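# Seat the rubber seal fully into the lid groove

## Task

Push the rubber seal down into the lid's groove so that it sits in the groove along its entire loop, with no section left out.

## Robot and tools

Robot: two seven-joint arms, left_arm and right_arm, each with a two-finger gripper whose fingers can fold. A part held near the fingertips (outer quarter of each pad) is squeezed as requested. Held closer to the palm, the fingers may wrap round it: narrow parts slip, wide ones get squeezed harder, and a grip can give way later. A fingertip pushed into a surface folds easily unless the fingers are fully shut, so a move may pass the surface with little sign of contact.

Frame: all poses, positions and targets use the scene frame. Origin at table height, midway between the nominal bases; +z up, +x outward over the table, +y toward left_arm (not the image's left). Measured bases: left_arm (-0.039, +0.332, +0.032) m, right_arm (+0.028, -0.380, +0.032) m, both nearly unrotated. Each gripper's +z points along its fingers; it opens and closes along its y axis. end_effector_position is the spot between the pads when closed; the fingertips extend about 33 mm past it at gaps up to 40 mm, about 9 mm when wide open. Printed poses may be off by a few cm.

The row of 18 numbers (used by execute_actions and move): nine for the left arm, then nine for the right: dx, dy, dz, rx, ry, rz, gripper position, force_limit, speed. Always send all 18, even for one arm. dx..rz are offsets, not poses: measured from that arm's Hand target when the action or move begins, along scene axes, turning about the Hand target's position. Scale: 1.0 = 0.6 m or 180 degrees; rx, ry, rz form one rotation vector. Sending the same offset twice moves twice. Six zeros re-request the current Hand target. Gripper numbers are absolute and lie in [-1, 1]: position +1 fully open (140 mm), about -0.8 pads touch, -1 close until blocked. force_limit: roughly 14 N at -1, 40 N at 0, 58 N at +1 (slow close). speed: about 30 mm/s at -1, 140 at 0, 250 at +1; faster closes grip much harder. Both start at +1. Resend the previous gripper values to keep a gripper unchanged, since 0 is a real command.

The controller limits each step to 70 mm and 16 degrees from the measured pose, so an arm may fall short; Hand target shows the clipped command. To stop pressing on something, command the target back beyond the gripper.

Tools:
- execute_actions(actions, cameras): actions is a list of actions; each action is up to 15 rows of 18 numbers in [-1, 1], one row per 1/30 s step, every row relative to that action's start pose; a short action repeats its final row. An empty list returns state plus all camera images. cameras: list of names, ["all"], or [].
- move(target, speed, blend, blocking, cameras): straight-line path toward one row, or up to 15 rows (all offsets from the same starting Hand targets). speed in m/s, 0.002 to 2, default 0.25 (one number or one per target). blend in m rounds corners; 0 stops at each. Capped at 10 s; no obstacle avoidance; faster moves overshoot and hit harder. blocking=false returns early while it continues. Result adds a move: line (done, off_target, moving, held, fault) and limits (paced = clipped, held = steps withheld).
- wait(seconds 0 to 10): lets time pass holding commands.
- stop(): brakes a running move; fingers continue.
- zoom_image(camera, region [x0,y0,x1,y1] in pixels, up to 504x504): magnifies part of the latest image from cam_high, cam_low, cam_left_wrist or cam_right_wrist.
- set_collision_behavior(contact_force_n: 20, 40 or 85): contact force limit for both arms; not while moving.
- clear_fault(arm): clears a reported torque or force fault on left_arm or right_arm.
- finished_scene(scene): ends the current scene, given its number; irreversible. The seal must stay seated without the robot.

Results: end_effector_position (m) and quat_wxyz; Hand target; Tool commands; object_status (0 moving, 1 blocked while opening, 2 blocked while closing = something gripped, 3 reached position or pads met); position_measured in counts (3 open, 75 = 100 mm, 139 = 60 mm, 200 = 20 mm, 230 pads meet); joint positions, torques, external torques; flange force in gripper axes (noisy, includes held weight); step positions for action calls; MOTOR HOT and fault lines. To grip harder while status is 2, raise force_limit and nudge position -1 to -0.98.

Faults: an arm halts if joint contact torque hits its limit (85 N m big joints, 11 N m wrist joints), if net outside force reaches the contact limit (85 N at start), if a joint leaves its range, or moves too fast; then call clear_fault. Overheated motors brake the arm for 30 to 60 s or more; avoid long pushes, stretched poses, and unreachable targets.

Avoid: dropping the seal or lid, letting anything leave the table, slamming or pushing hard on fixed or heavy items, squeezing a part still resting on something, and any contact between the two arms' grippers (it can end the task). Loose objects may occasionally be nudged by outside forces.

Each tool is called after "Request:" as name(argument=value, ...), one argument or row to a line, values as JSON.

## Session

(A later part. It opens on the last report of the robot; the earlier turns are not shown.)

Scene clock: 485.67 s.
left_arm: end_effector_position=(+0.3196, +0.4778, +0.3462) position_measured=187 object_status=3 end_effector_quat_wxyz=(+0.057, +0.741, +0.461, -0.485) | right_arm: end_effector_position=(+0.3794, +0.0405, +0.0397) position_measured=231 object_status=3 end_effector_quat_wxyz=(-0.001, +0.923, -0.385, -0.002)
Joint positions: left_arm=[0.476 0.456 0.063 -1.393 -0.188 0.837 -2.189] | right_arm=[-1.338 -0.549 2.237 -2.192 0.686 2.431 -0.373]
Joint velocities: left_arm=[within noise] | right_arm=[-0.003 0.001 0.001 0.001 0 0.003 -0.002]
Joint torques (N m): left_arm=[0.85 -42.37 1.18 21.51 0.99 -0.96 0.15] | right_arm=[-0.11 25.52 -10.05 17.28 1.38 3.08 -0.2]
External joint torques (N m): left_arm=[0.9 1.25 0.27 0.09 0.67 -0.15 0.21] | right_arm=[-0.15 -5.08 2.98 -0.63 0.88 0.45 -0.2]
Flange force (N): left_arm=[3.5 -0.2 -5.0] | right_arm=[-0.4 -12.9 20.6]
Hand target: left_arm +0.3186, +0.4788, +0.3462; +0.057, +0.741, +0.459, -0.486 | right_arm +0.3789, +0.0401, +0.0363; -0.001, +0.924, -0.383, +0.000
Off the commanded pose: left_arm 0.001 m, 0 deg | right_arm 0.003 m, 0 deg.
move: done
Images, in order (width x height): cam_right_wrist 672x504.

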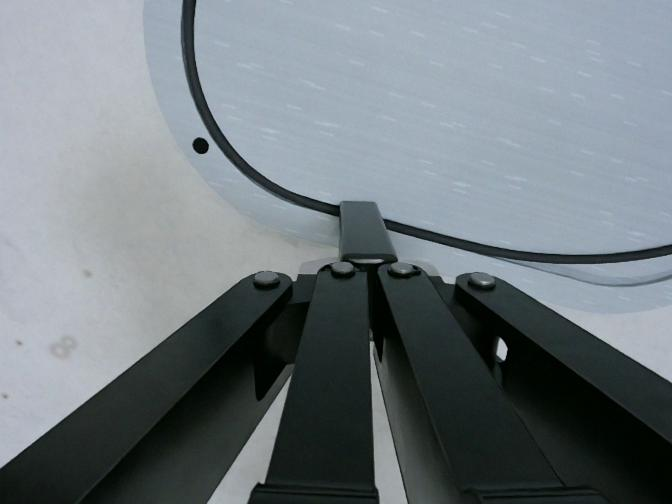

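Request:
move(
  target=[
    [0,0,0,0,0,0,-0.46,1,0,0,0,0.012,0,0,0,-1,-0.5,-1],
    [0,0,0,0,0,0,-0.46,1,0,-0.0144,-0.009,0.012,0,0,0,-1,-0.5,-1],
    [0,0,0,0,0,0,-0.46,1,0,-0.0144,-0.009,0,0,0,0,-1,-0.5,-1],
    [0,0,0,0,0,0,-0.46,1,0,-0.0144,-0.009,0.012,0,0,0,-1,-0.5,-1],
    [0,0,0,0,0,0,-0.46,1,0,-0.0288,-0.018,0.012,0,0,0,-1,-0.5,-1],
    [0,0,0,0,0,0,-0.46,1,0,-0.0288,-0.018,0,0,0,0,-1,-0.5,-1],
    [0,0,0,0,0,0,-0.46,1,0,-0.0288,-0.018,0.012,0,0,0,-1,-0.5,-1],
    [0,0,0,0,0,0,-0.46,1,0,-0.0432,-0.027,0.012,0,0,0,-1,-0.5,-1],
    [0,0,0,0,0,0,-0.46,1,0,-0.0432,-0.027,0,0,0,0,-1,-0.5,-1],
  ],
  speed=[0.08,0.08,0.04,0.08,0.08,0.04,0.08,0.08,0.04],
  cameras=["cam_right_wrist"],
)

Request:
zoom_image(
  camera="cam_right_wrist",
  region=[240, 60, 520, 300],
)

Scene clock: 498.03 s.
left_arm: end_effector_position=(+0.3196, +0.4778, +0.3462) position_measured=187 object_status=3 end_effector_quat_wxyz=(+0.057, +0.741, +0.461, -0.485) | right_arm: end_effector_position=(+0.3533, +0.0251, +0.0397) position_measured=231 object_status=3 end_effector_quat_wxyz=(-0.001, +0.923, -0.385, -0.002)
Joint positions: left_arm=[0.476 0.456 0.063 -1.393 -0.188 0.837 -2.189] | right_arm=[-1.232 -0.499 2.174 -2.293 0.696 2.471 -0.37]
Joint torques (N m): left_arm=[0.83 -42.42 1.18 21.55 0.96 -0.95 0.19] | right_arm=[0.09 21.86 -8.96 16.07 1.34 3.15 -0.23]
External joint torques (N m): left_arm=[0.84 1.15 0.23 0.18 0.64 -0.13 0.25] | right_arm=[0.21 -5.06 3.33 -1.33 0.86 0.53 -0.23]
Flange force (N): left_arm=[3.3 -0.2 -5.1] | right_arm=[-1.0 -11.3 23.6]
Hand target: left_arm +0.3186, +0.4788, +0.3462; +0.057, +0.741, +0.459, -0.486 | right_arm +0.3529, +0.0239, +0.0363; -0.001, +0.924, -0.383, +0.000
Off the commanded pose: left_arm 0.001 m, 0 deg | right_arm 0.004 m, 0 deg.
move: off_target (right_arm)
Images, in order (width x height): cam_right_wrist 672x504.

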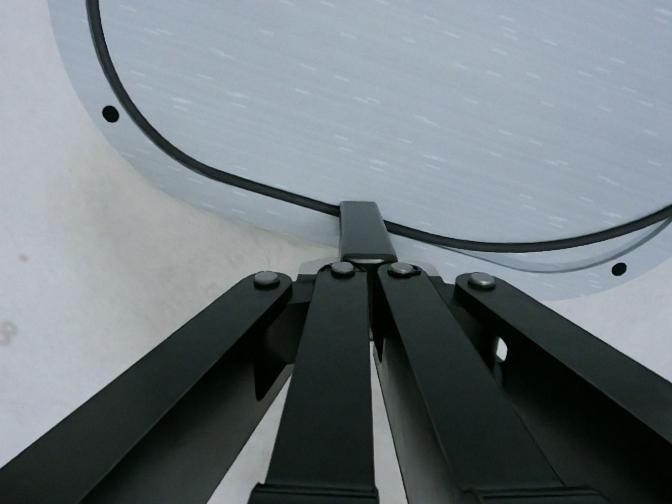

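Scaled by 1.800 from the camera's 672x504 image, which has a finer 960x720 frame.

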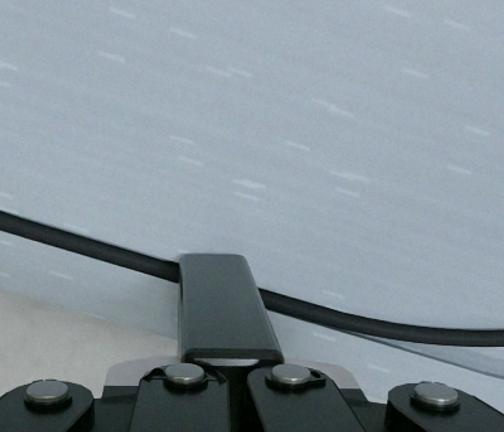

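Request:
move(
  target=[
    [0,0,0,0,0,0,-0.46,1,0,0,0,0.012,0,0,0,-1,-0.5,-1],
    [0,0,0,0,0,0,-0.46,1,0,-0.0144,-0.009,0.012,0,0,0,-1,-0.5,-1],
    [0,0,0,0,0,0,-0.46,1,0,-0.0144,-0.009,0,0,0,0,-1,-0.5,-1],
    [0,0,0,0,0,0,-0.46,1,0,-0.0144,-0.009,0.012,0,0,0,-1,-0.5,-1],
    [0,0,0,0,0,0,-0.46,1,0,-0.026,-0.0158,0.012,0,0,0,-1,-0.5,-1],
    [0,0,0,0,0,0,-0.46,1,0,-0.026,-0.0158,0,0,0,0,-1,-0.5,-1],
  ],
  speed=[0.08,0.08,0.03,0.08,0.08,0.03],
  cameras=["cam_right_wrist"],
)

Request:
zoom_image(
  camera="cam_right_wrist",
  region=[300, 60, 580, 300],
)

Scene clock: 508.00 s.
left_arm: end_effector_position=(+0.3196, +0.4778, +0.3462) position_measured=187 object_status=3 end_effector_quat_wxyz=(+0.057, +0.741, +0.461, -0.485) | right_arm: end_effector_position=(+0.3375, +0.0162, +0.0396) position_measured=231 object_status=3 end_effector_quat_wxyz=(-0.002, +0.923, -0.385, -0.003)
Joint positions: left_arm=[0.476 0.456 0.063 -1.393 -0.188 0.837 -2.189] | right_arm=[-1.161 -0.472 2.129 -2.351 0.703 2.493 -0.367]
Joint torques (N m): left_arm=[0.82 -42.38 1.2 21.48 0.95 -0.96 0.2] | right_arm=[-0.46 19.38 -8.9 15.4 1.29 3.18 -0.22]
External joint torques (N m): left_arm=[0.82 1.2 0.24 0.11 0.62 -0.14 0.26] | right_arm=[-0.55 -5.19 2.71 -1.77 0.84 0.57 -0.22]
Flange force (N): left_arm=[3.4 -0.2 -4.9] | right_arm=[0.3 -12.1 25.8]
Hand target: left_arm +0.3186, +0.4788, +0.3462; +0.057, +0.741, +0.459, -0.486 | right_arm +0.3373, +0.0144, +0.0363; -0.001, +0.924, -0.383, +0.000
Off the commanded pose: left_arm 0.001 m, 0 deg | right_arm 0.004 m, 0 deg.
move: off_target (right_arm)
Images, in order (width x height): cam_right_wrist 672x504.

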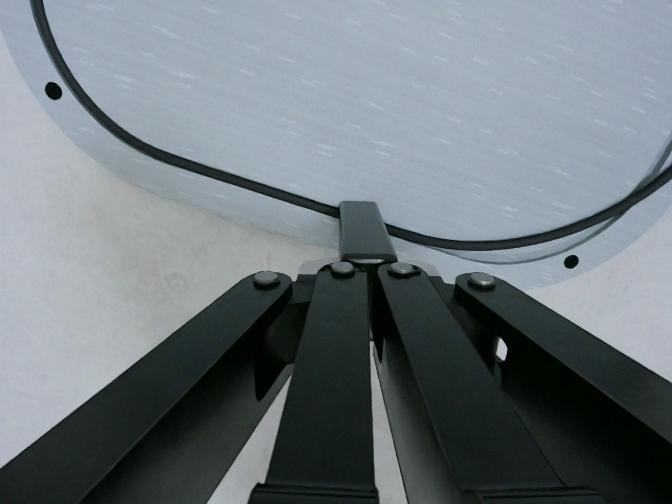

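Scaled by 1.800 from the camera's 672x504 image, which has a finer 960x720 frame.

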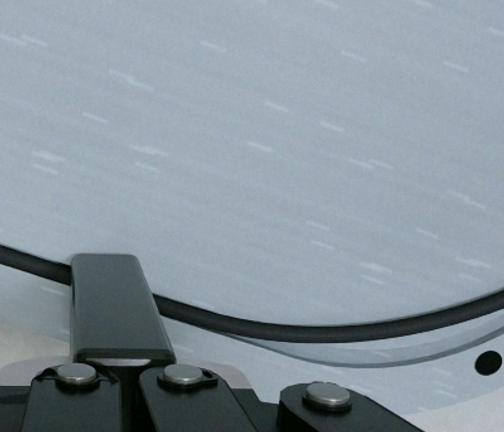

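Request:
move(
  target=[
    [0,0,0,0,0,0,-0.46,1,0,0,0,0.012,0,0,0,-1,-0.5,-1],
    [0,0,0,0,0,0,-0.46,1,0,-0.0105,-0.006,0.012,0,0,0,-1,-0.5,-1],
    [0,0,0,0,0,0,-0.46,1,0,-0.0105,-0.006,0,0,0,0,-1,-0.5,-1],
    [0,0,0,0,0,0,-0.46,1,0,-0.0105,-0.006,0.012,0,0,0,-1,-0.5,-1],
    [0,0,0,0,0,0,-0.46,1,0,-0.0205,-0.0115,0.012,0,0,0,-1,-0.5,-1],
    [0,0,0,0,0,0,-0.46,1,0,-0.0205,-0.0115,0,0,0,0,-1,-0.5,-1],
  ],
  speed=[0.08,0.08,0.03,0.08,0.08,0.03],
  cameras=["cam_right_wrist"],
)

Request:
zoom_image(
  camera="cam_right_wrist",
  region=[300, 60, 580, 300],
)

Scene clock: 516.93 s.
left_arm: end_effector_position=(+0.3196, +0.4778, +0.3462) position_measured=187 object_status=3 end_effector_quat_wxyz=(+0.057, +0.741, +0.461, -0.485) | right_arm: end_effector_position=(+0.3249, +0.0098, +0.0396) position_measured=231 object_status=3 end_effector_quat_wxyz=(-0.002, +0.923, -0.385, -0.003)
Joint positions: left_arm=[0.476 0.456 0.063 -1.393 -0.188 0.837 -2.189] | right_arm=[-1.099 -0.454 2.089 -2.393 0.712 2.508 -0.364]
Joint torques (N m): left_arm=[0.82 -42.3 1.21 21.44 0.97 -0.97 0.17] | right_arm=[-1.47 17.67 -8.44 14.7 1.28 3.07 -0.33]
External joint torques (N m): left_arm=[0.9 1.21 0.31 0.1 0.65 -0.15 0.23] | right_arm=[-1.37 -5.04 2.99 -2.14 0.82 0.46 -0.33]
Flange force (N): left_arm=[3.4 -0.3 -5.0] | right_arm=[1.7 -14.9 30.9]
Hand target: left_arm +0.3186, +0.4788, +0.3462; +0.057, +0.741, +0.459, -0.486 | right_arm +0.3250, +0.0075, +0.0363; -0.001, +0.924, -0.383, +0.000
Off the commanded pose: left_arm 0.001 m, 0 deg | right_arm 0.004 m, 0 deg.
move: off_target (right_arm)
Images, in order (width x height): cam_right_wrist 672x504.

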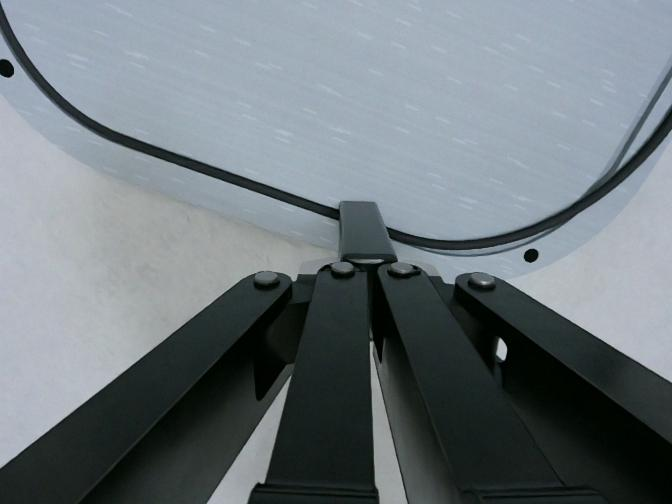

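Scaled by 1.800 from the camera's 672x504 image, which has a finer 960x720 frame.

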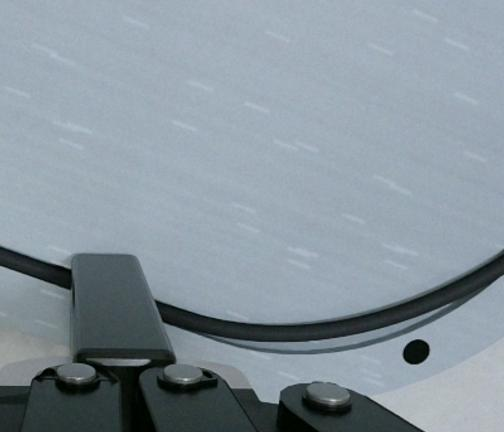

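Request:
move(
  target=[
    [0,0,0,0,0,0,-0.46,1,0,0,0,0.012,0,0,0,-1,-0.5,-1],
    [0,0,0,0,0,0,-0.46,1,0,-0.0134,-0.0053,0.012,0,0,0,-1,-0.5,-1],
    [0,0,0,0,0,0,-0.46,1,0,-0.0134,-0.0053,0,0,0,0,-1,-0.5,-1],
    [0,0,0,0,0,0,-0.46,1,0,-0.0134,-0.0053,0.012,0,0,0,-1,-0.5,-1],
    [0,0,0,0,0,0,-0.46,1,0,-0.029,-0.0105,0.012,0,0,0,-1,-0.5,-1],
    [0,0,0,0,0,0,-0.46,1,0,-0.029,-0.0105,0,0,0,0,-1,-0.5,-1],
  ],
  speed=[0.08,0.08,0.03,0.08,0.08,0.03],
  cameras=["cam_right_wrist"],
)

Request:
zoom_image(
  camera="cam_right_wrist",
  region=[300, 40, 580, 280],
)

Scene clock: 529.80 s.
left_arm: end_effector_position=(+0.3196, +0.4778, +0.3462) position_measured=187 object_status=3 end_effector_quat_wxyz=(+0.057, +0.741, +0.461, -0.485) | right_arm: end_effector_position=(+0.3079, +0.0035, +0.0395) position_measured=231 object_status=3 end_effector_quat_wxyz=(-0.002, +0.923, -0.385, -0.003)
Joint positions: left_arm=[0.476 0.456 0.063 -1.393 -0.188 0.837 -2.189] | right_arm=[-1.013 -0.435 2.037 -2.444 0.722 2.525 -0.353]
Joint velocities: left_arm=[within noise] | right_arm=[-0.003 0 0.002 0.001 0 0.003 -0.001]
Joint torques (N m): left_arm=[0.89 -42.39 1.2 21.4 0.96 -0.96 0.18] | right_arm=[-1 15.72 -7.77 14.3 1.3 3.2 -0.25]
External joint torques (N m): left_arm=[0.91 1.42 0.26 -0.07 0.63 -0.13 0.24] | right_arm=[-0.92 -4.87 3.35 -2.54 0.85 0.55 -0.25]
Flange force (N): left_arm=[3.6 -0.2 -4.5] | right_arm=[0.5 -14.0 33.3]
Hand target: left_arm +0.3186, +0.4788, +0.3462; +0.057, +0.741, +0.459, -0.486 | right_arm +0.3076, +0.0012, +0.0363; -0.001, +0.924, -0.383, +0.000
Off the commanded pose: left_arm 0.001 m, 0 deg | right_arm 0.004 m, 0 deg.
move: off_target (right_arm)
Images, in order (width x height): cam_right_wrist 672x504.

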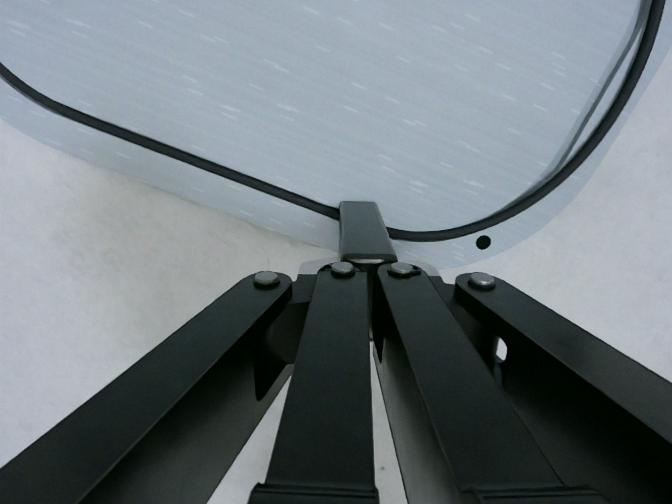

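Scaled by 1.800 from the camera's 672x504 image, which has a finer 960x720 frame.

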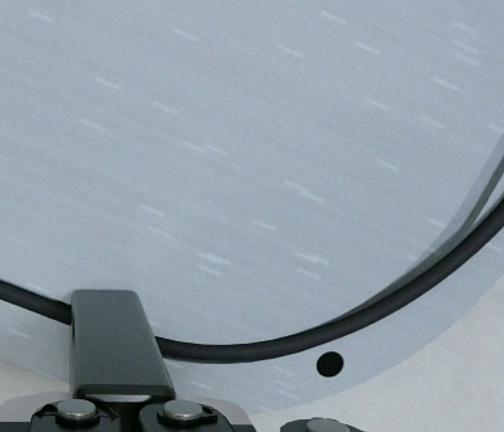

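Request:
move(
  target=[
    [0,0,0,0,0,0,-0.46,1,0,0,0,0.012,0,0,0,-1,-0.5,-1],
    [0,0,0,0,0,0,-0.46,1,0,-0.0159,-0.006,0.012,0,0,0,-1,-0.5,-1],
    [0,0,0,0,0,0,-0.46,1,0,-0.0159,-0.006,0,0,0,0,-1,-0.5,-1],
    [0,0,0,0,0,0,-0.46,1,0,-0.0159,-0.006,0.012,0,0,0,-1,-0.5,-1],
    [0,0,0,0,0,0,-0.46,1,0,-0.03,-0.0142,0.012,0,0,0,-1,-0.5,-1],
    [0,0,0,0,0,0,-0.46,1,0,-0.03,-0.0142,0,0,0,0,-1,-0.5,-1],
    [0,0,0,0,0,0,-0.46,1,0,-0.03,-0.0142,0.012,0,0,0,-1,-0.5,-1],
    [0,0,0,0,0,0,-0.46,1,0,-0.041,-0.0245,0.012,0,0,0,-1,-0.5,-1],
    [0,0,0,0,0,0,-0.46,1,0,-0.041,-0.0245,0,0,0,0,-1,-0.5,-1],
  ],
  speed=[0.08,0.08,0.04,0.08,0.08,0.04,0.08,0.08,0.04],
  cameras=["cam_right_wrist"],
)

Request:
zoom_image(
  camera="cam_right_wrist",
  region=[300, 40, 580, 280],
)

Scene clock: 544.17 s.
left_arm: end_effector_position=(+0.3196, +0.4778, +0.3462) position_measured=187 object_status=3 end_effector_quat_wxyz=(+0.057, +0.741, +0.461, -0.485) | right_arm: end_effector_position=(+0.2837, -0.0106, +0.0395) position_measured=231 object_status=3 end_effector_quat_wxyz=(-0.002, +0.923, -0.385, -0.003)
Joint positions: left_arm=[0.476 0.456 0.063 -1.393 -0.188 0.837 -2.189] | right_arm=[-0.869 -0.402 1.939 -2.528 0.734 2.556 -0.339]
Joint velocities: left_arm=[within noise] | right_arm=[-0.002 0.002 0.001 0 0 0.003 -0.001]
Joint torques (N m): left_arm=[0.78 -42.36 1.15 21.48 0.99 -0.97 0.19] | right_arm=[-0.94 12.43 -6.51 13.12 1.24 3.03 -0.31]
External joint torques (N m): left_arm=[0.71 1.4 0.15 0.01 0.65 -0.15 0.25] | right_arm=[-1 -4.09 3.69 -3.32 0.83 0.39 -0.31]
Flange force (N): left_arm=[3.6 0.1 -4.9] | right_arm=[0.4 -14.9 39.2]
Hand target: left_arm +0.3186, +0.4788, +0.3462; +0.057, +0.741, +0.459, -0.486 | right_arm +0.2830, -0.0135, +0.0363; -0.001, +0.924, -0.383, +0.000
Off the commanded pose: left_arm 0.001 m, 0 deg | right_arm 0.004 m, 0 deg.
move: off_target (right_arm)
Images, in order (width x height): cam_right_wrist 672x504.

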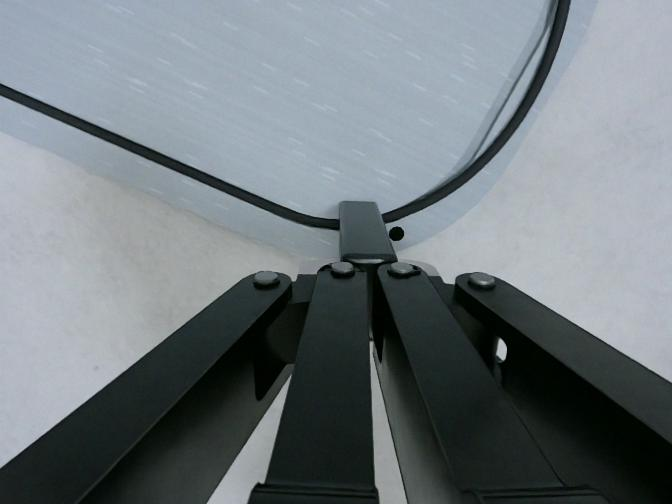

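Scaled by 1.800 from the camera's 672x504 image, which has a finer 960x720 frame.

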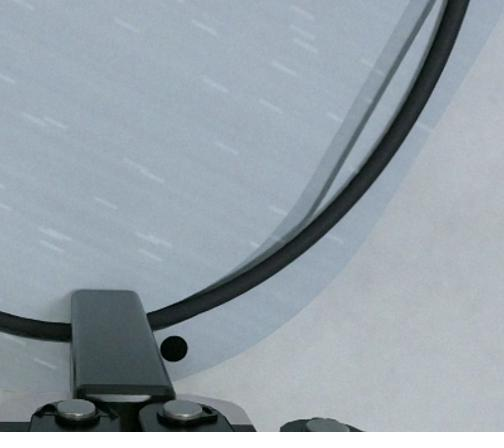

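Request:
move(
  target=[
    [0,0,0,0,0,0,-0.46,1,0,0,0,0.012,0,0,0,-1,-0.5,-1],
    [0,0,0,0,0,0,-0.46,1,0,-0.0115,-0.0103,0.012,0,0,0,-1,-0.5,-1],
    [0,0,0,0,0,0,-0.46,1,0,-0.0115,-0.0103,0.001,0,0,0,-1,-0.5,-1],
    [0,0,0,0,0,0,-0.46,1,0,-0.0115,-0.0103,0.012,0,0,0,-1,-0.5,-1],
    [0,0,0,0,0,0,-0.46,1,0,-0.0175,-0.0268,0.012,0,0,0,-1,-0.5,-1],
    [0,0,0,0,0,0,-0.46,1,0,-0.0175,-0.0268,0.001,0,0,0,-1,-0.5,-1],
  ],
  speed=[0.08,0.08,0.04,0.08,0.08,0.04],
  cameras=["cam_right_wrist"],
)

Request:
zoom_image(
  camera="cam_right_wrist",
  region=[270, 40, 550, 280],
)

Scene clock: 552.50 s.
left_arm: end_effector_position=(+0.3196, +0.4778, +0.3462) position_measured=187 object_status=3 end_effector_quat_wxyz=(+0.057, +0.741, +0.461, -0.485) | right_arm: end_effector_position=(+0.2742, -0.0274, +0.0395) position_measured=231 object_status=3 end_effector_quat_wxyz=(-0.002, +0.923, -0.386, -0.001)
Joint positions: left_arm=[0.476 0.456 0.063 -1.393 -0.188 0.837 -2.189] | right_arm=[-0.772 -0.376 1.855 -2.591 0.733 2.581 -0.34]
Joint velocities: left_arm=[within noise] | right_arm=[-0.002 0.001 0.003 0 0 0.003 0]
Joint torques (N m): left_arm=[0.86 -42.4 1.18 21.51 1 -0.96 0.13] | right_arm=[-0.43 10.85 -5.6 13.2 1.01 2.88 -0.3]
External joint torques (N m): left_arm=[0.9 1.07 0.26 0.18 0.67 -0.15 0.19] | right_arm=[-0.49 -2.46 3.85 -2.82 0.61 0.27 -0.3]
Flange force (N): left_arm=[3.2 -0.3 -5.0] | right_arm=[0.0 0.0 0.0]
Hand target: left_arm +0.3186, +0.4788, +0.3462; +0.057, +0.741, +0.459, -0.486 | right_arm +0.2725, -0.0295, +0.0369; -0.001, +0.924, -0.383, +0.000
Off the commanded pose: left_arm 0.001 m, 0 deg | right_arm 0.004 m, 0 deg.
move: off_target (right_arm)
Images, in order (width x height): cam_right_wrist 672x504.

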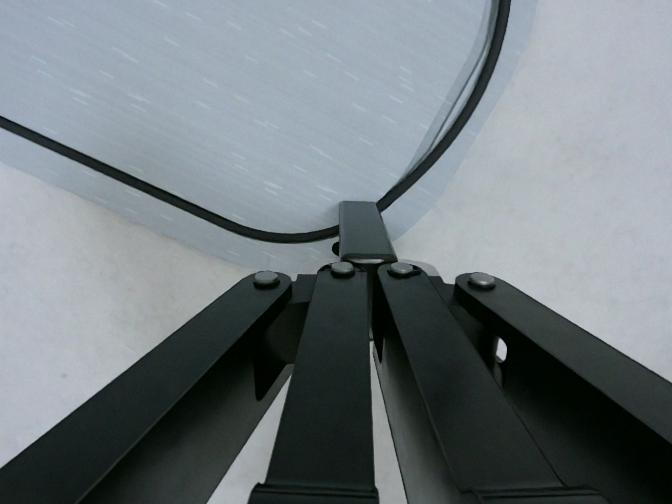

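Scaled by 1.800 from the camera's 672x504 image, which has a finer 960x720 frame.

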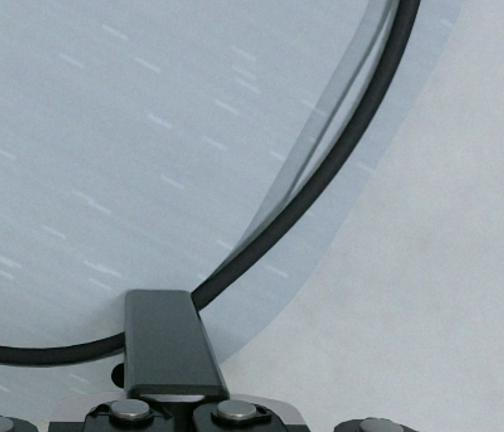

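Request:
move(
  target=[
    [0,0,0,0,0,0,-0.46,1,0,0,0,0.012,0,0,0,-1,-0.5,-1],
    [0,0,0,0,0,0,-0.46,1,0,-0.0035,-0.0152,0.012,0,0,0,-1,-0.5,-1],
    [0,0,0,0,0,0,-0.46,1,0,-0.0035,-0.0152,0,0,0,0,-1,-0.5,-1],
    [0,0,0,0,0,0,-0.46,1,0,-0.0035,-0.0152,0.012,0,0,0,-1,-0.5,-1],
    [0,0,0,0,0,0,-0.46,1,0,-0.0013,-0.0325,0.012,0,0,0,-1,-0.5,-1],
    [0,0,0,0,0,0,-0.46,1,0,-0.0013,-0.0325,0,0,0,0,-1,-0.5,-1],
  ],
  speed=[0.08,0.08,0.04,0.08,0.08,0.04],
  cameras=["cam_right_wrist"],
)

Request:
zoom_image(
  camera="cam_right_wrist",
  region=[270, 40, 550, 280],
)

Scene clock: 563.70 s.
left_arm: end_effector_position=(+0.3196, +0.4778, +0.3462) position_measured=187 object_status=3 end_effector_quat_wxyz=(+0.057, +0.741, +0.461, -0.485) | right_arm: end_effector_position=(+0.2732, -0.0464, +0.0395) position_measured=231 object_status=3 end_effector_quat_wxyz=(-0.002, +0.922, -0.386, -0.002)
Joint positions: left_arm=[0.476 0.456 0.063 -1.393 -0.188 0.837 -2.189] | right_arm=[-0.707 -0.35 1.777 -2.643 0.724 2.605 -0.357]
Joint torques (N m): left_arm=[0.84 -42.37 1.16 21.44 0.98 -0.97 0.11] | right_arm=[-0.33 8.18 -4.47 12.36 0.96 3.07 -0.3]
External joint torques (N m): left_arm=[0.93 1.27 0.27 0.03 0.66 -0.16 0.17] | right_arm=[-0.31 -2.35 4.31 -3.54 0.57 0.44 -0.3]
Flange force (N): left_arm=[3.4 -0.2 -4.7] | right_arm=[0.0 0.0 0.0]
Hand target: left_arm +0.3186, +0.4788, +0.3462; +0.057, +0.741, +0.459, -0.486 | right_arm +0.2718, -0.0490, +0.0369; -0.001, +0.924, -0.383, +0.000
Off the commanded pose: left_arm 0.001 m, 0 deg | right_arm 0.004 m, 0 deg.
move: off_target (right_arm)
Images, in order (width x height): cam_right_wrist 672x504.

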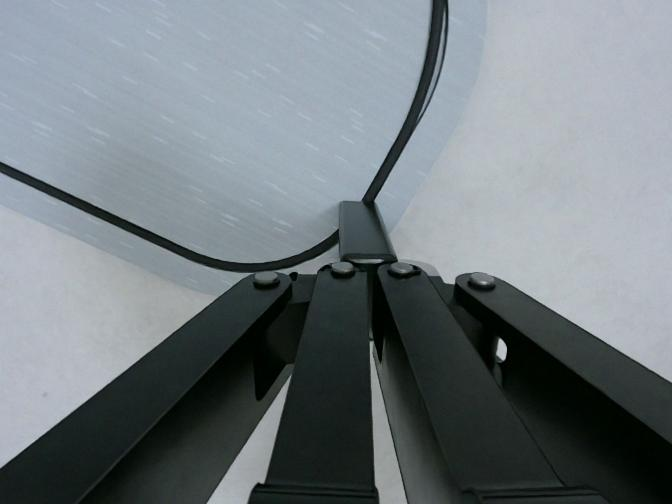

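Scaled by 1.800 from the camera's 672x504 image, which has a finer 960x720 frame.

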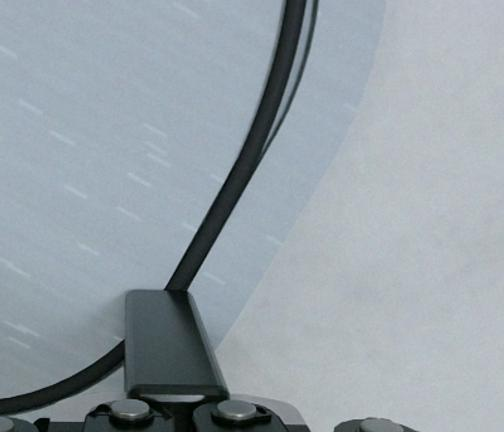

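Request:
move(
  target=[
    [0,0,0,0,0,0,-0.46,1,0,0,0,0.012,0,0,0,-1,-0.5,-1],
    [0,0,0,0,0,0,-0.46,1,0,0.0023,-0.0163,0.012,0,0,0,-1,-0.5,-1],
    [0,0,0,0,0,0,-0.46,1,0,0.0023,-0.0163,0,0,0,0,-1,-0.5,-1],
    [0,0,0,0,0,0,-0.46,1,0,0.0023,-0.0163,0.012,0,0,0,-1,-0.5,-1],
    [0,0,0,0,0,0,-0.46,1,0,0.007,-0.0303,0.012,0,0,0,-1,-0.5,-1],
    [0,0,0,0,0,0,-0.46,1,0,0.007,-0.0303,0,0,0,0,-1,-0.5,-1],
    [0,0,0,0,0,0,-0.46,1,0,0.007,-0.0303,0.012,0,0,0,-1,-0.5,-1],
    [0,0,0,0,0,0,-0.46,1,0,0.0117,-0.0443,0.012,0,0,0,-1,-0.5,-1],
    [0,0,0,0,0,0,-0.46,1,0,0.0117,-0.0443,0,0,0,0,-1,-0.5,-1],
  ],
  speed=[0.08,0.08,0.04,0.08,0.08,0.04,0.08,0.08,0.04],
  cameras=["cam_right_wrist"],
)

Request:
zoom_image(
  camera="cam_right_wrist",
  region=[240, 40, 520, 280],
)

Scene clock: 578.80 s.
left_arm: end_effector_position=(+0.3196, +0.4778, +0.3462) position_measured=187 object_status=3 end_effector_quat_wxyz=(+0.057, +0.741, +0.461, -0.485) | right_arm: end_effector_position=(+0.2796, -0.0724, +0.0395) position_measured=231 object_status=3 end_effector_quat_wxyz=(-0.002, +0.922, -0.387, -0.002)
Joint positions: left_arm=[0.476 0.456 0.063 -1.393 -0.188 0.837 -2.189] | right_arm=[-0.654 -0.318 1.681 -2.698 0.701 2.631 -0.392]
Joint velocities: left_arm=[within noise] | right_arm=[-0.003 0.001 0.002 0 0.001 0.003 0]
Joint torques (N m): left_arm=[0.78 -42.37 1.24 21.47 0.98 -0.95 0.14] | right_arm=[-1.81 6.38 -3.79 11.38 0.77 3.38 -0.37]
External joint torques (N m): left_arm=[0.75 1.16 0.27 0.14 0.64 -0.13 0.2] | right_arm=[-1.82 -0.92 4 -4.37 0.4 0.76 -0.37]
Flange force (N): left_arm=[3.2 -0.1 -4.9] | right_arm=[0.0 0.0 0.0]
Hand target: left_arm +0.3186, +0.4788, +0.3462; +0.057, +0.741, +0.459, -0.486 | right_arm +0.2788, -0.0756, +0.0369; -0.001, +0.924, -0.383, +0.000
Off the commanded pose: left_arm 0.001 m, 0 deg | right_arm 0.004 m, 1 deg.
move: off_target (right_arm)
Images, in order (width x height): cam_right_wrist 672x504.

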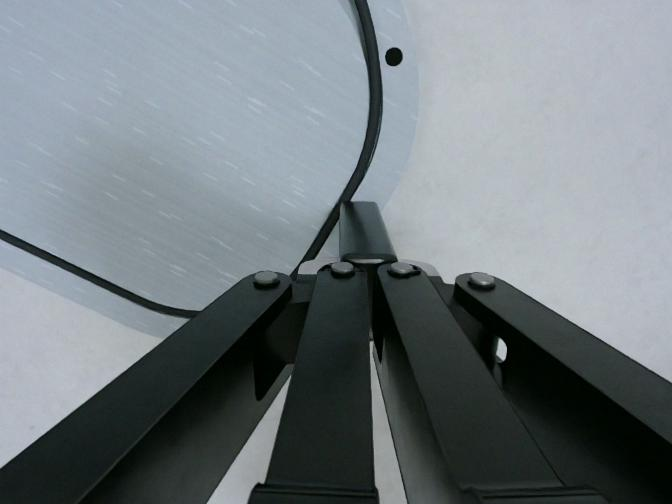

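Scaled by 1.800 from the camera's 672x504 image, which has a finer 960x720 frame.

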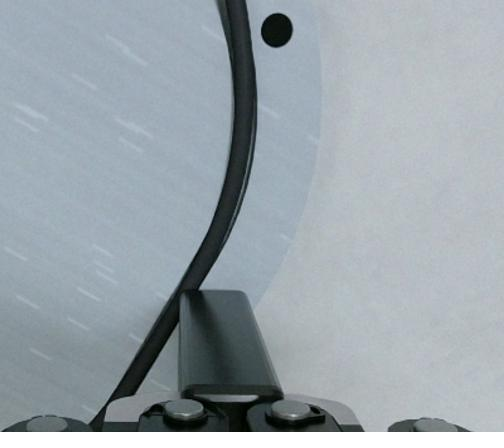

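Request:
move(
  target=[
    [0,0,0,0,0,0,-0.46,1,0,0,0,0.012,0,0,0,-1,-0.5,-1],
    [0,0,0,0,0,0,-0.46,1,0,0.0152,-0.0105,0.012,0,0,0,-1,-0.5,-1],
    [0,0,0,0,0,0,-0.46,1,0,0.0152,-0.0105,0,0,0,0,-1,-0.5,-1],
    [0,0,0,0,0,0,-0.46,1,0,0.0152,-0.0105,0.012,0,0,0,-1,-0.5,-1],
    [0,0,0,0,0,0,-0.46,1,0,0.0198,-0.0245,0.012,0,0,0,-1,-0.5,-1],
    [0,0,0,0,0,0,-0.46,1,0,0.0198,-0.0245,0,0,0,0,-1,-0.5,-1],
    [0,0,0,0,0,0,-0.46,1,0,0.0198,-0.0245,0.012,0,0,0,-1,-0.5,-1],
    [0,0,0,0,0,0,-0.46,1,0,0.0275,-0.0403,0.012,0,0,0,-1,-0.5,-1],
    [0,0,0,0,0,0,-0.46,1,0,0.0275,-0.0403,0,0,0,0,-1,-0.5,-1],
  ],
  speed=[0.08,0.08,0.04,0.08,0.08,0.04,0.08,0.08,0.04],
  cameras=["cam_right_wrist"],
)

Request:
zoom_image(
  camera="cam_right_wrist",
  region=[240, 40, 520, 280],
)

Scene clock: 591.43 s.
left_arm: end_effector_position=(+0.3196, +0.4778, +0.3462) position_measured=187 object_status=3 end_effector_quat_wxyz=(+0.057, +0.741, +0.461, -0.485) | right_arm: end_effector_position=(+0.2970, -0.0969, +0.0395) position_measured=231 object_status=3 end_effector_quat_wxyz=(-0.002, +0.922, -0.388, -0.001)
Joint positions: left_arm=[0.476 0.456 0.063 -1.393 -0.188 0.837 -2.189] | right_arm=[-0.675 -0.29 1.628 -2.725 0.664 2.654 -0.437]
Joint torques (N m): left_arm=[0.82 -42.37 1.17 21.53 0.99 -0.97 0.17] | right_arm=[-0.9 5.73 -2.51 11.58 0.72 3.26 -0.39]
External joint torques (N m): left_arm=[0.82 1.24 0.22 0.12 0.66 -0.16 0.23] | right_arm=[-0.84 0.18 4.58 -4.24 0.36 0.62 -0.39]
Flange force (N): left_arm=[3.4 -0.1 -5.1] | right_arm=[0.0 0.0 0.0]
Hand target: left_arm +0.3186, +0.4788, +0.3462; +0.057, +0.741, +0.459, -0.486 | right_arm +0.2953, -0.0998, +0.0369; -0.001, +0.924, -0.383, +0.000
Off the commanded pose: left_arm 0.001 m, 0 deg | right_arm 0.004 m, 1 deg.
move: off_target (right_arm)
Images, in order (width x height): cam_right_wrist 672x504.

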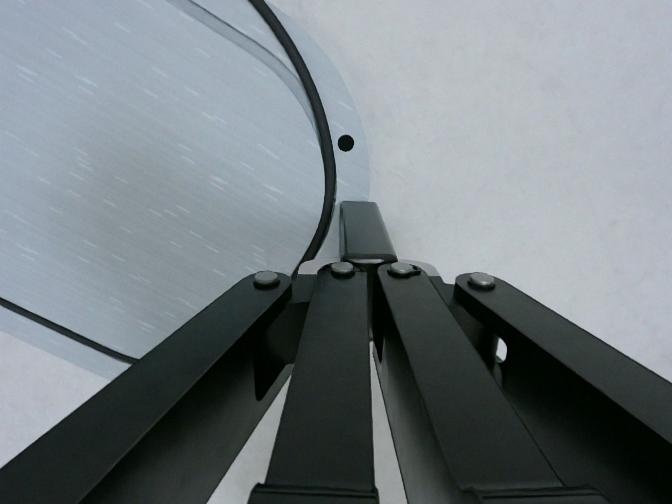

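Scaled by 1.800 from the camera's 672x504 image, which has a finer 960x720 frame.

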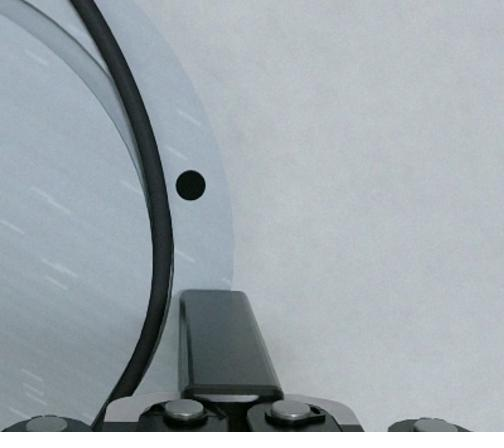

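Request:
move(
  target=[
    [0,0,0,0,0,0,-0.46,1,0,0,0,0.016,0,0,0,-1,-0.5,-1],
    [0,0,0,0,0,0,-0.46,1,0,0.0122,0.031,0.016,0,0,0,-1,-0.5,-1],
    [0,0,0,0,0,0,-0.46,1,0,0.0122,0.031,0,0,0,0,-1,-0.5,-1],
    [0,0,0,0,0,0,-0.46,1,0,0.0122,0.031,0.012,0,0,0,-1,-0.5,-1],
    [0,0,0,0,0,0,-0.46,1,0,0.0175,0.0175,0.012,0,0,0,-1,-0.5,-1],
    [0,0,0,0,0,0,-0.46,1,0,0.0175,0.0175,0,0,0,0,-1,-0.5,-1],
    [0,0,0,0,0,0,-0.46,1,0,0.0175,0.0175,0.012,0,0,0,-1,-0.5,-1],
    [0,0,0,0,0,0,-0.46,1,0,0.024,0.0053,0.012,0,0,0,-1,-0.5,-1],
    [0,0,0,0,0,0,-0.46,1,0,0.024,0.0053,0,0,0,0,-1,-0.5,-1],
  ],
  speed=[0.08,0.08,0.04,0.08,0.08,0.04,0.08,0.08,0.04],
  cameras=["cam_right_wrist"],
)

Request:
zoom_image(
  camera="cam_right_wrist",
  region=[240, 0, 520, 280],
)

Scene clock: 604.20 s.
left_arm: end_effector_position=(+0.3196, +0.4778, +0.3462) position_measured=187 object_status=3 end_effector_quat_wxyz=(+0.057, +0.741, +0.461, -0.485) | right_arm: end_effector_position=(+0.3118, -0.0941, +0.0396) position_measured=231 object_status=3 end_effector_quat_wxyz=(-0.002, +0.922, -0.387, -0.001)
Joint positions: left_arm=[0.476 0.456 0.063 -1.393 -0.188 0.837 -2.189] | right_arm=[-0.798 -0.287 1.717 -2.688 0.641 2.648 -0.446]
Joint velocities: left_arm=[within noise] | right_arm=[-0.002 0.001 0.002 -0.001 -0.001 0.003 -0.001]
Joint torques (N m): left_arm=[0.77 -42.43 1.15 21.47 1.01 -0.95 0.14] | right_arm=[-0.14 6.99 -2.95 11.72 0.95 3.16 -0.35]
External joint torques (N m): left_arm=[0.85 1.01 0.27 0.15 0.7 -0.14 0.2] | right_arm=[-0.15 -0.92 4.14 -4.39 0.58 0.52 -0.35]
Flange force (N): left_arm=[3.1 -0.5 -4.6] | right_arm=[0.0 0.0 0.0]
Hand target: left_arm +0.3186, +0.4788, +0.3462; +0.057, +0.741, +0.459, -0.486 | right_arm +0.3097, -0.0966, +0.0369; -0.001, +0.924, -0.383, +0.000
Off the commanded pose: left_arm 0.001 m, 0 deg | right_arm 0.004 m, 1 deg.
move: off_target (right_arm)
Images, in order (width x height): cam_right_wrist 672x504.

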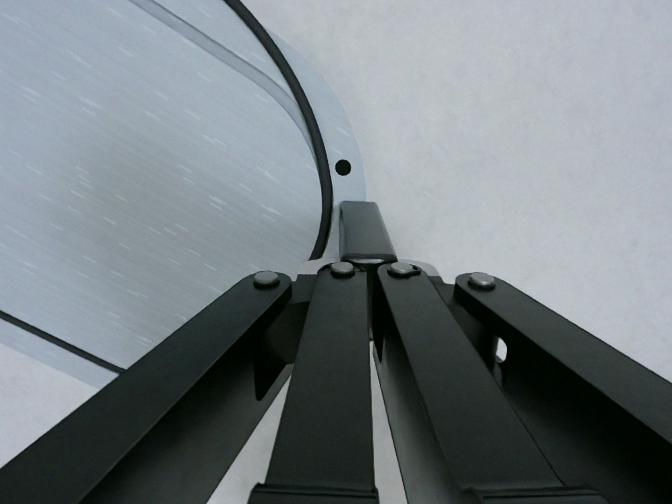

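Scaled by 1.800 from the camera's 672x504 image, which has a finer 960x720 frame.

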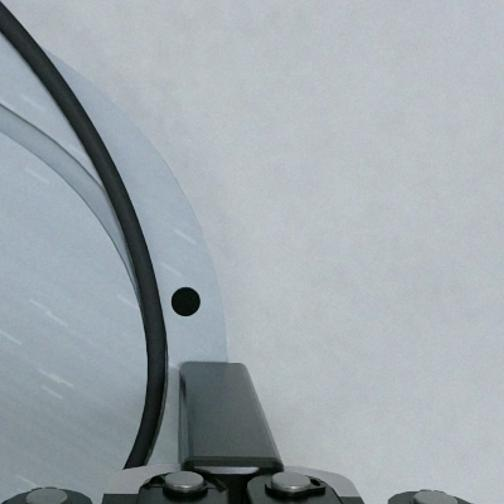

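Request:
move(
  target=[
    [0,0,0,0,0,0,-0.46,1,0,0,0,0.025,0,0,0,-1,-0.5,-1],
    [0,0,0,0,0,0,-0.46,1,0,0.012,0.0208,0.025,0,0,0,-1,-0.5,-1],
  ],
  speed=[0.08,0.08],
  cameras=["cam_right_wrist"],
)

Request:
zoom_image(
  camera="cam_right_wrist",
  region=[240, 0, 520, 280],
)

Scene clock: 620.00 s.
left_arm: end_effector_position=(+0.3196, +0.4778, +0.3462) position_measured=187 object_status=3 end_effector_quat_wxyz=(+0.057, +0.741, +0.461, -0.485) | right_arm: end_effector_position=(+0.3176, -0.0838, +0.0521) position_measured=231 object_status=3 end_effector_quat_wxyz=(-0.002, +0.925, -0.380, +0.001)
Joint positions: left_arm=[0.476 0.456 0.063 -1.393 -0.188 0.837 -2.189] | right_arm=[-0.745 -0.307 1.659 -2.655 0.624 2.6 -0.438]
Joint velocities: left_arm=[within noise] | right_arm=[-0.002 0 0.001 -0.001 0 -0.004 0.001]
Joint torques (N m): left_arm=[0.8 -42.39 1.18 21.52 0.97 -0.96 0.14] | right_arm=[-0.44 5.86 -7.75 18.37 0.52 2.18 0.36]
External joint torques (N m): left_arm=[0.83 1.09 0.26 0.19 0.64 -0.14 0.2] | right_arm=[-0.43 -1.26 0.06 1.59 0.12 -0.46 0.36]
Flange force (N): left_arm=[3.2 -0.2 -5.1] | right_arm=[0.0 0.0 0.0]
Hand target: left_arm +0.3186, +0.4788, +0.3462; +0.057, +0.741, +0.459, -0.486 | right_arm +0.3169, -0.0841, +0.0519; -0.001, +0.924, -0.383, +0.000
Off the commanded pose: left_arm 0.001 m, 0 deg | right_arm 0.001 m, 0 deg.
move: done
Images, in order (width x height): cam_right_wrist 672x504.

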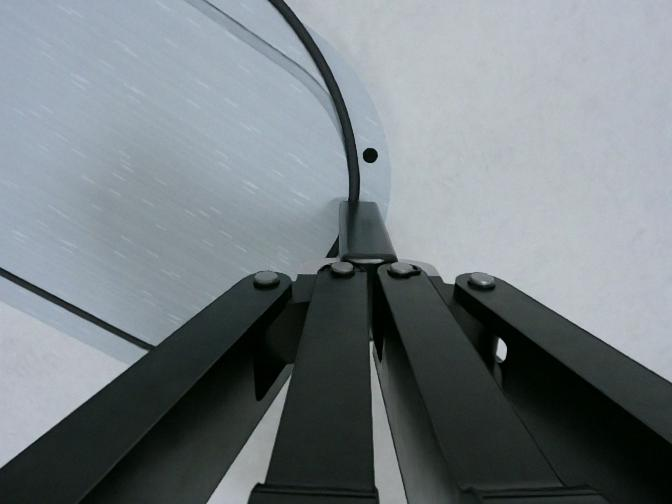

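Scaled by 1.800 from the camera's 672x504 image, which has a finer 960x720 frame.

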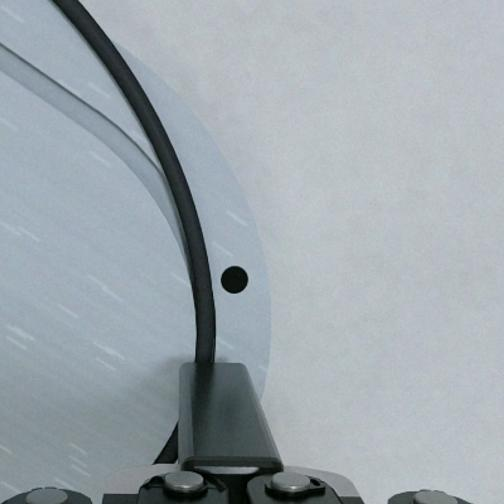

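Request:
move(
  target=[
    [0,0,0,0,0,0,-0.46,1,0,0,0,-0.025,0,0,0,-1,-0.5,-1],
    [0,0,0,0,0,0,-0.46,1,0,0,0,-0.005,0,0,0,-1,-0.5,-1],
    [0,0,0,0,0,0,-0.46,1,0,0.0093,-0.007,-0.005,0,0,0,-1,-0.5,-1],
    [0,0,0,0,0,0,-0.46,1,0,0.0093,-0.007,-0.025,0,0,0,-1,-0.5,-1],
  ],
  speed=[0.03,0.08,0.08,0.03],
  cameras=["cam_right_wrist"],
)

Request:
zoom_image(
  camera="cam_right_wrist",
  region=[240, 0, 520, 280],
)

Scene clock: 627.83 s.
left_arm: end_effector_position=(+0.3196, +0.4778, +0.3462) position_measured=187 object_status=3 end_effector_quat_wxyz=(+0.057, +0.741, +0.461, -0.485) | right_arm: end_effector_position=(+0.3243, -0.0858, +0.0397) position_measured=231 object_status=3 end_effector_quat_wxyz=(-0.002, +0.922, -0.387, -0.002)
Joint positions: left_arm=[0.476 0.456 0.063 -1.393 -0.188 0.837 -2.189] | right_arm=[-0.917 -0.299 1.817 -2.641 0.638 2.632 -0.453]
Joint velocities: left_arm=[within noise] | right_arm=[-0.002 0 0.003 -0.001 0 0.005 -0.001]
Joint torques (N m): left_arm=[0.8 -42.36 1.19 21.47 0.98 -0.95 0.17] | right_arm=[-0.16 8.35 -3.15 12.15 0.97 3.15 -0.41]
External joint torques (N m): left_arm=[0.76 1.05 0.21 0.17 0.65 -0.14 0.23] | right_arm=[-0.18 -2.55 4.32 -4.22 0.6 0.51 -0.41]
Flange force (N): left_arm=[3.1 -0.3 -4.8] | right_arm=[0.0 0.0 0.0]
Hand target: left_arm +0.3186, +0.4788, +0.3462; +0.057, +0.741, +0.459, -0.486 | right_arm +0.3225, -0.0883, +0.0369; -0.001, +0.924, -0.383, +0.000
Off the commanded pose: left_arm 0.001 m, 0 deg | right_arm 0.004 m, 1 deg.
move: off_target (right_arm)
Images, in order (width x height): cam_right_wrist 672x504.

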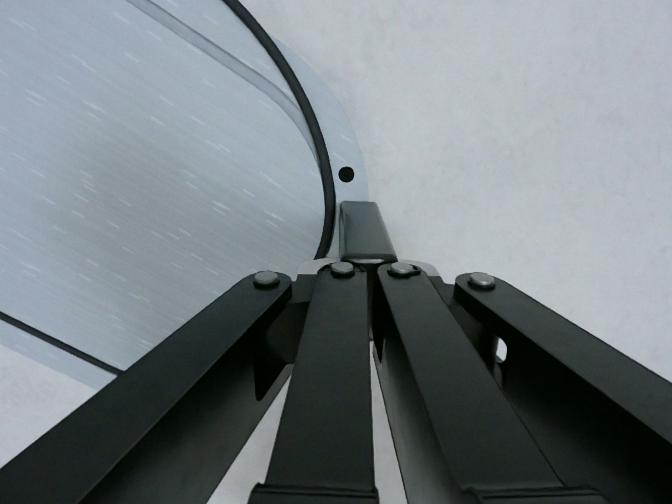

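Scaled by 1.800 from the camera's 672x504 image, which has a finer 960x720 frame.

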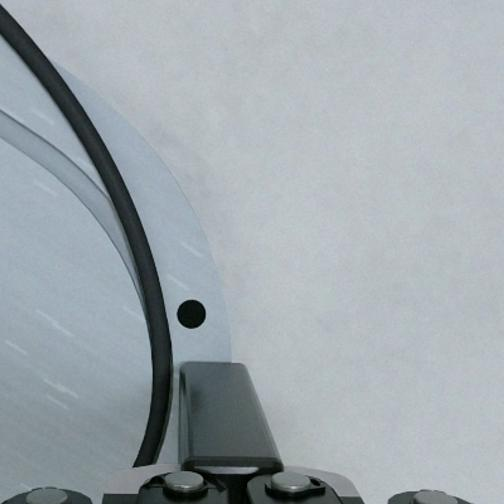

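Request:
move(
  target=[
    [0,0,0,0,0,0,-0.46,1,0,0,0,0.02,0,0,0,-1,-0.5,-1],
    [0,0,0,0,0,0,-0.46,1,0,0.0175,0.0128,0.02,0,0,0,-1,-0.5,-1],
    [0,0,0,0,0,0,-0.46,1,0,0.0175,0.0128,0.001,0,0,0,-1,-0.5,-1],
    [0,0,0,0,0,0,-0.46,1,0,0.0175,0.0128,0.015,0,0,0,-1,-0.5,-1],
    [0,0,0,0,0,0,-0.46,1,0,0.0303,0.0093,0.015,0,0,0,-1,-0.5,-1],
    [0,0,0,0,0,0,-0.46,1,0,0.0303,0.0093,0.001,0,0,0,-1,-0.5,-1],
  ],
  speed=[0.08,0.08,0.03,0.08,0.08,0.03],
  cameras=["cam_right_wrist"],
)

Request:
zoom_image(
  camera="cam_right_wrist",
  region=[240, 0, 520, 280],
)

Scene clock: 644.43 s.
left_arm: end_effector_position=(+0.3196, +0.4778, +0.3462) position_measured=187 object_status=3 end_effector_quat_wxyz=(+0.057, +0.741, +0.461, -0.485) | right_arm: end_effector_position=(+0.3420, -0.0808, +0.0400) position_measured=231 object_status=3 end_effector_quat_wxyz=(-0.002, +0.923, -0.385, -0.002)
Joint positions: left_arm=[0.476 0.456 0.063 -1.393 -0.188 0.837 -2.189] | right_arm=[-1.043 -0.318 1.911 -2.588 0.636 2.612 -0.475]
Joint velocities: left_arm=[within noise] | right_arm=[-0.003 0.001 0.002 0 0.001 0.001 -0.005]
Joint torques (N m): left_arm=[0.85 -42.36 1.18 21.45 0.97 -0.98 0.18] | right_arm=[-0.73 10.65 -4.11 13.56 0.92 3.13 -0.21]
External joint torques (N m): left_arm=[1.09 1.04 0.4 0.15 0.66 -0.16 0.24] | right_arm=[-0.78 -3.36 3.83 -2.95 0.54 0.5 -0.21]
Flange force (N): left_arm=[3.3 -0.7 -4.9] | right_arm=[0.0 0.0 0.0]
Hand target: left_arm +0.3186, +0.4788, +0.3462; +0.057, +0.741, +0.459, -0.486 | right_arm +0.3406, -0.0828, +0.0375; -0.001, +0.924, -0.383, +0.000
Off the commanded pose: left_arm 0.001 m, 0 deg | right_arm 0.004 m, 0 deg.
move: off_target (right_arm)
Images, in order (width x height): cam_right_wrist 672x504.

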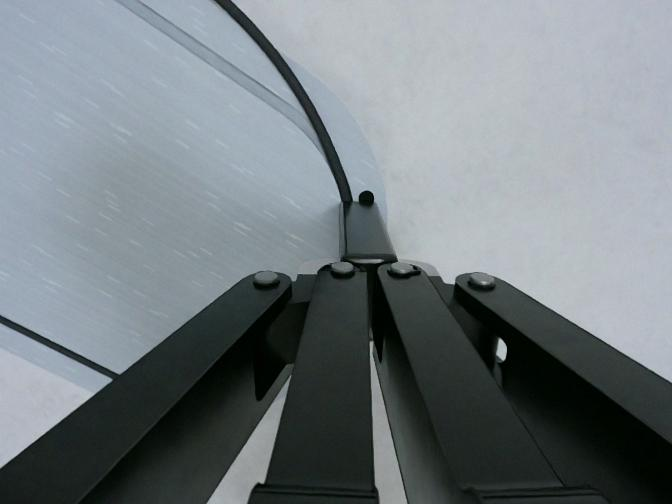

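Scaled by 1.800 from the camera's 672x504 image, which has a finer 960x720 frame.

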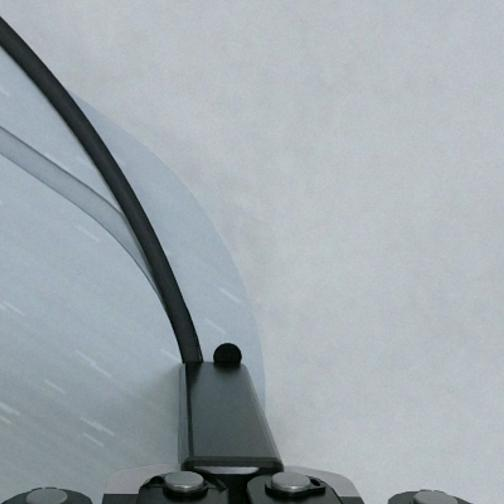

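Request:
move(
  target=[
    [0,0,0,0,0,0,-0.46,1,0,0,0,0.015,0,0,0,-1,-0.5,-1],
    [0,0,0,0,0,0,-0.46,1,0,0.0193,-0.004,0.015,0,0,0,-1,-0.5,-1],
    [0,0,0,0,0,0,-0.46,1,0,0.0193,-0.004,-0.001,0,0,0,-1,-0.5,-1],
    [0,0,0,0,0,0,-0.46,1,0,0.0193,-0.004,0.015,0,0,0,-1,-0.5,-1],
    [0,0,0,0,0,0,-0.46,1,0,0.0362,-0.0082,0.015,0,0,0,-1,-0.5,-1],
  ],
  speed=[0.08,0.08,0.03,0.08,0.08],
  cameras=["cam_right_wrist"],
)

Request:
zoom_image(
  camera="cam_right_wrist",
  region=[200, 0, 480, 280],
)

Scene clock: 653.60 s.
left_arm: end_effector_position=(+0.3196, +0.4778, +0.3462) position_measured=187 object_status=3 end_effector_quat_wxyz=(+0.057, +0.741, +0.461, -0.485) | right_arm: end_effector_position=(+0.3633, -0.0878, +0.0466) position_measured=231 object_status=3 end_effector_quat_wxyz=(-0.002, +0.922, -0.387, +0.001)
Joint positions: left_arm=[0.476 0.456 0.063 -1.393 -0.188 0.837 -2.189] | right_arm=[-1.099 -0.323 1.914 -2.558 0.608 2.591 -0.492]
Joint torques (N m): left_arm=[0.81 -42.39 1.17 21.47 0.98 -0.96 0.13] | right_arm=[-0.51 13.74 -8.66 18.48 0.49 2.34 -0.18]
External joint torques (N m): left_arm=[1.06 0.99 0.41 0.18 0.67 -0.15 0.19] | right_arm=[-0.57 -0.83 -0.47 1.5 0.09 -0.3 -0.18]
Flange force (N): left_arm=[3.2 -0.6 -4.8] | right_arm=[0.0 0.0 0.0]
Hand target: left_arm +0.3186, +0.4788, +0.3462; +0.057, +0.741, +0.459, -0.486 | right_arm +0.3624, -0.0877, +0.0465; -0.001, +0.924, -0.383, +0.000
Off the commanded pose: left_arm 0.001 m, 0 deg | right_arm 0.001 m, 1 deg.
move: done
Images, in order (width x height): cam_right_wrist 672x504.

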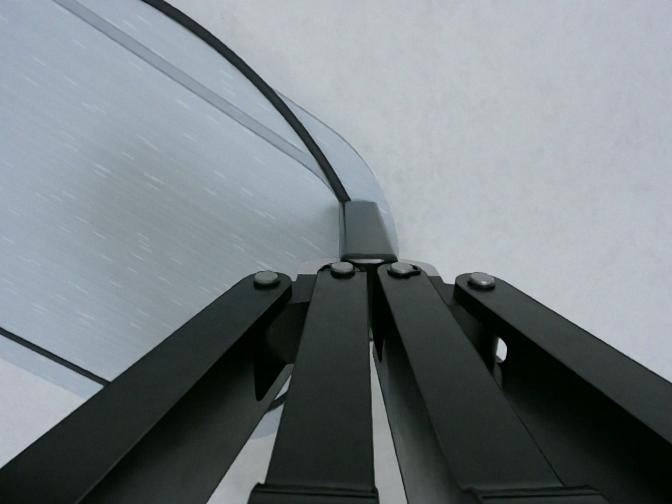

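Scaled by 1.800 from the camera's 672x504 image, which has a finer 960x720 frame.

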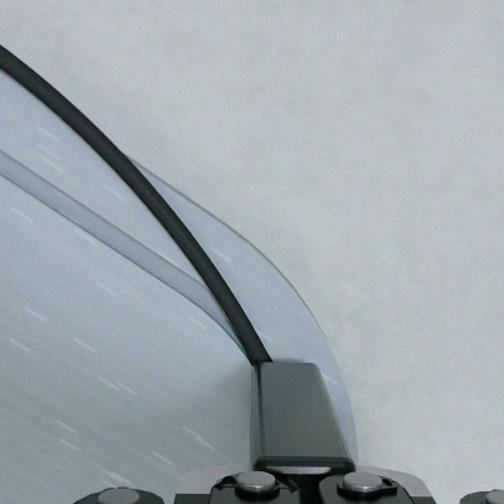

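Request:
move(
  target=[
    [0,0,0,0,0,0,-0.46,1,0,0.0163,-0.0023,0,0,0,0,-1,-0.5,-1],
    [0,0,0,0,0,0,-0.46,1,0,0.0163,-0.0023,-0.0165,0,0,0,-1,-0.5,-1],
    [0,0,0,0,0,0,-0.46,1,0,0.0163,-0.0023,0,0,0,0,-1,-0.5,-1],
    [0,0,0,0,0,0,-0.46,1,0,0.028,-0.0047,0,0,0,0,-1,-0.5,-1],
    [0,0,0,0,0,0,-0.46,1,0,0.028,-0.0047,-0.0165,0,0,0,-1,-0.5,-1],
  ],
  speed=[0.08,0.03,0.08,0.08,0.03],
  cameras=["cam_right_wrist"],
)

Request:
zoom_image(
  camera="cam_right_wrist",
  region=[200, 0, 480, 280],
)

Scene clock: 665.30 s.
left_arm: end_effector_position=(+0.3196, +0.4778, +0.3462) position_measured=187 object_status=3 end_effector_quat_wxyz=(+0.057, +0.741, +0.461, -0.485) | right_arm: end_effector_position=(+0.3811, -0.0884, +0.0402) position_measured=231 object_status=3 end_effector_quat_wxyz=(-0.003, +0.923, -0.386, -0.002)
Joint positions: left_arm=[0.476 0.456 0.063 -1.393 -0.188 0.837 -2.189] | right_arm=[-1.257 -0.345 2.037 -2.512 0.626 2.587 -0.538]
Joint velocities: left_arm=[within noise] | right_arm=[-0.002 0.002 0.001 0.001 0 0.002 -0.007]
Joint torques (N m): left_arm=[0.87 -42.4 1.15 21.44 0.97 -0.98 0.12] | right_arm=[-0.38 13.21 -4.28 13.8 1.23 3.23 -0.11]
External joint torques (N m): left_arm=[0.92 1.06 0.24 0.12 0.64 -0.17 0.18] | right_arm=[-0.26 -5.25 4.38 -3.16 0.82 0.58 -0.11]
Flange force (N): left_arm=[3.1 -0.4 -4.7] | right_arm=[2.7 -17.6 43.9]
Hand target: left_arm +0.3186, +0.4788, +0.3462; +0.057, +0.741, +0.459, -0.486 | right_arm +0.3792, -0.0905, +0.0366; -0.001, +0.924, -0.383, +0.000
Off the commanded pose: left_arm 0.001 m, 0 deg | right_arm 0.005 m, 1 deg.
move: off_target (right_arm)
Images, in order (width x height): cam_right_wrist 672x504.

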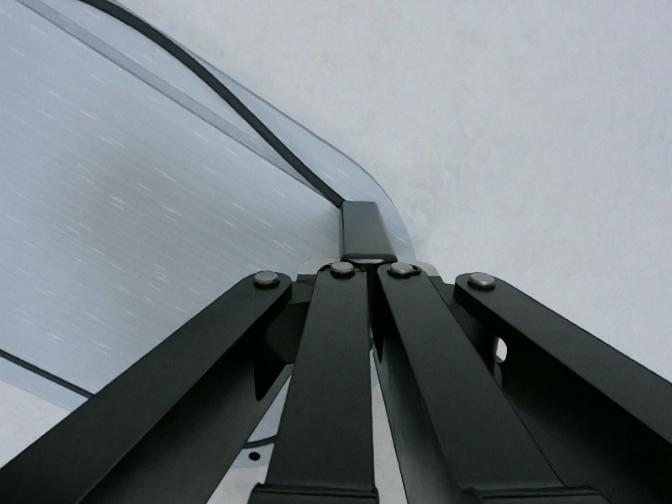

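Scaled by 1.800 from the camera's 672x504 image, which has a finer 960x720 frame.

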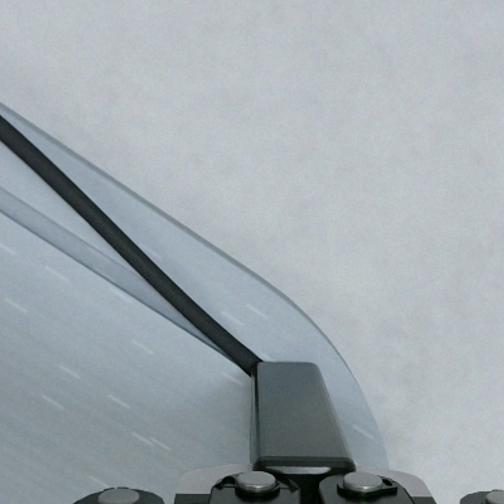

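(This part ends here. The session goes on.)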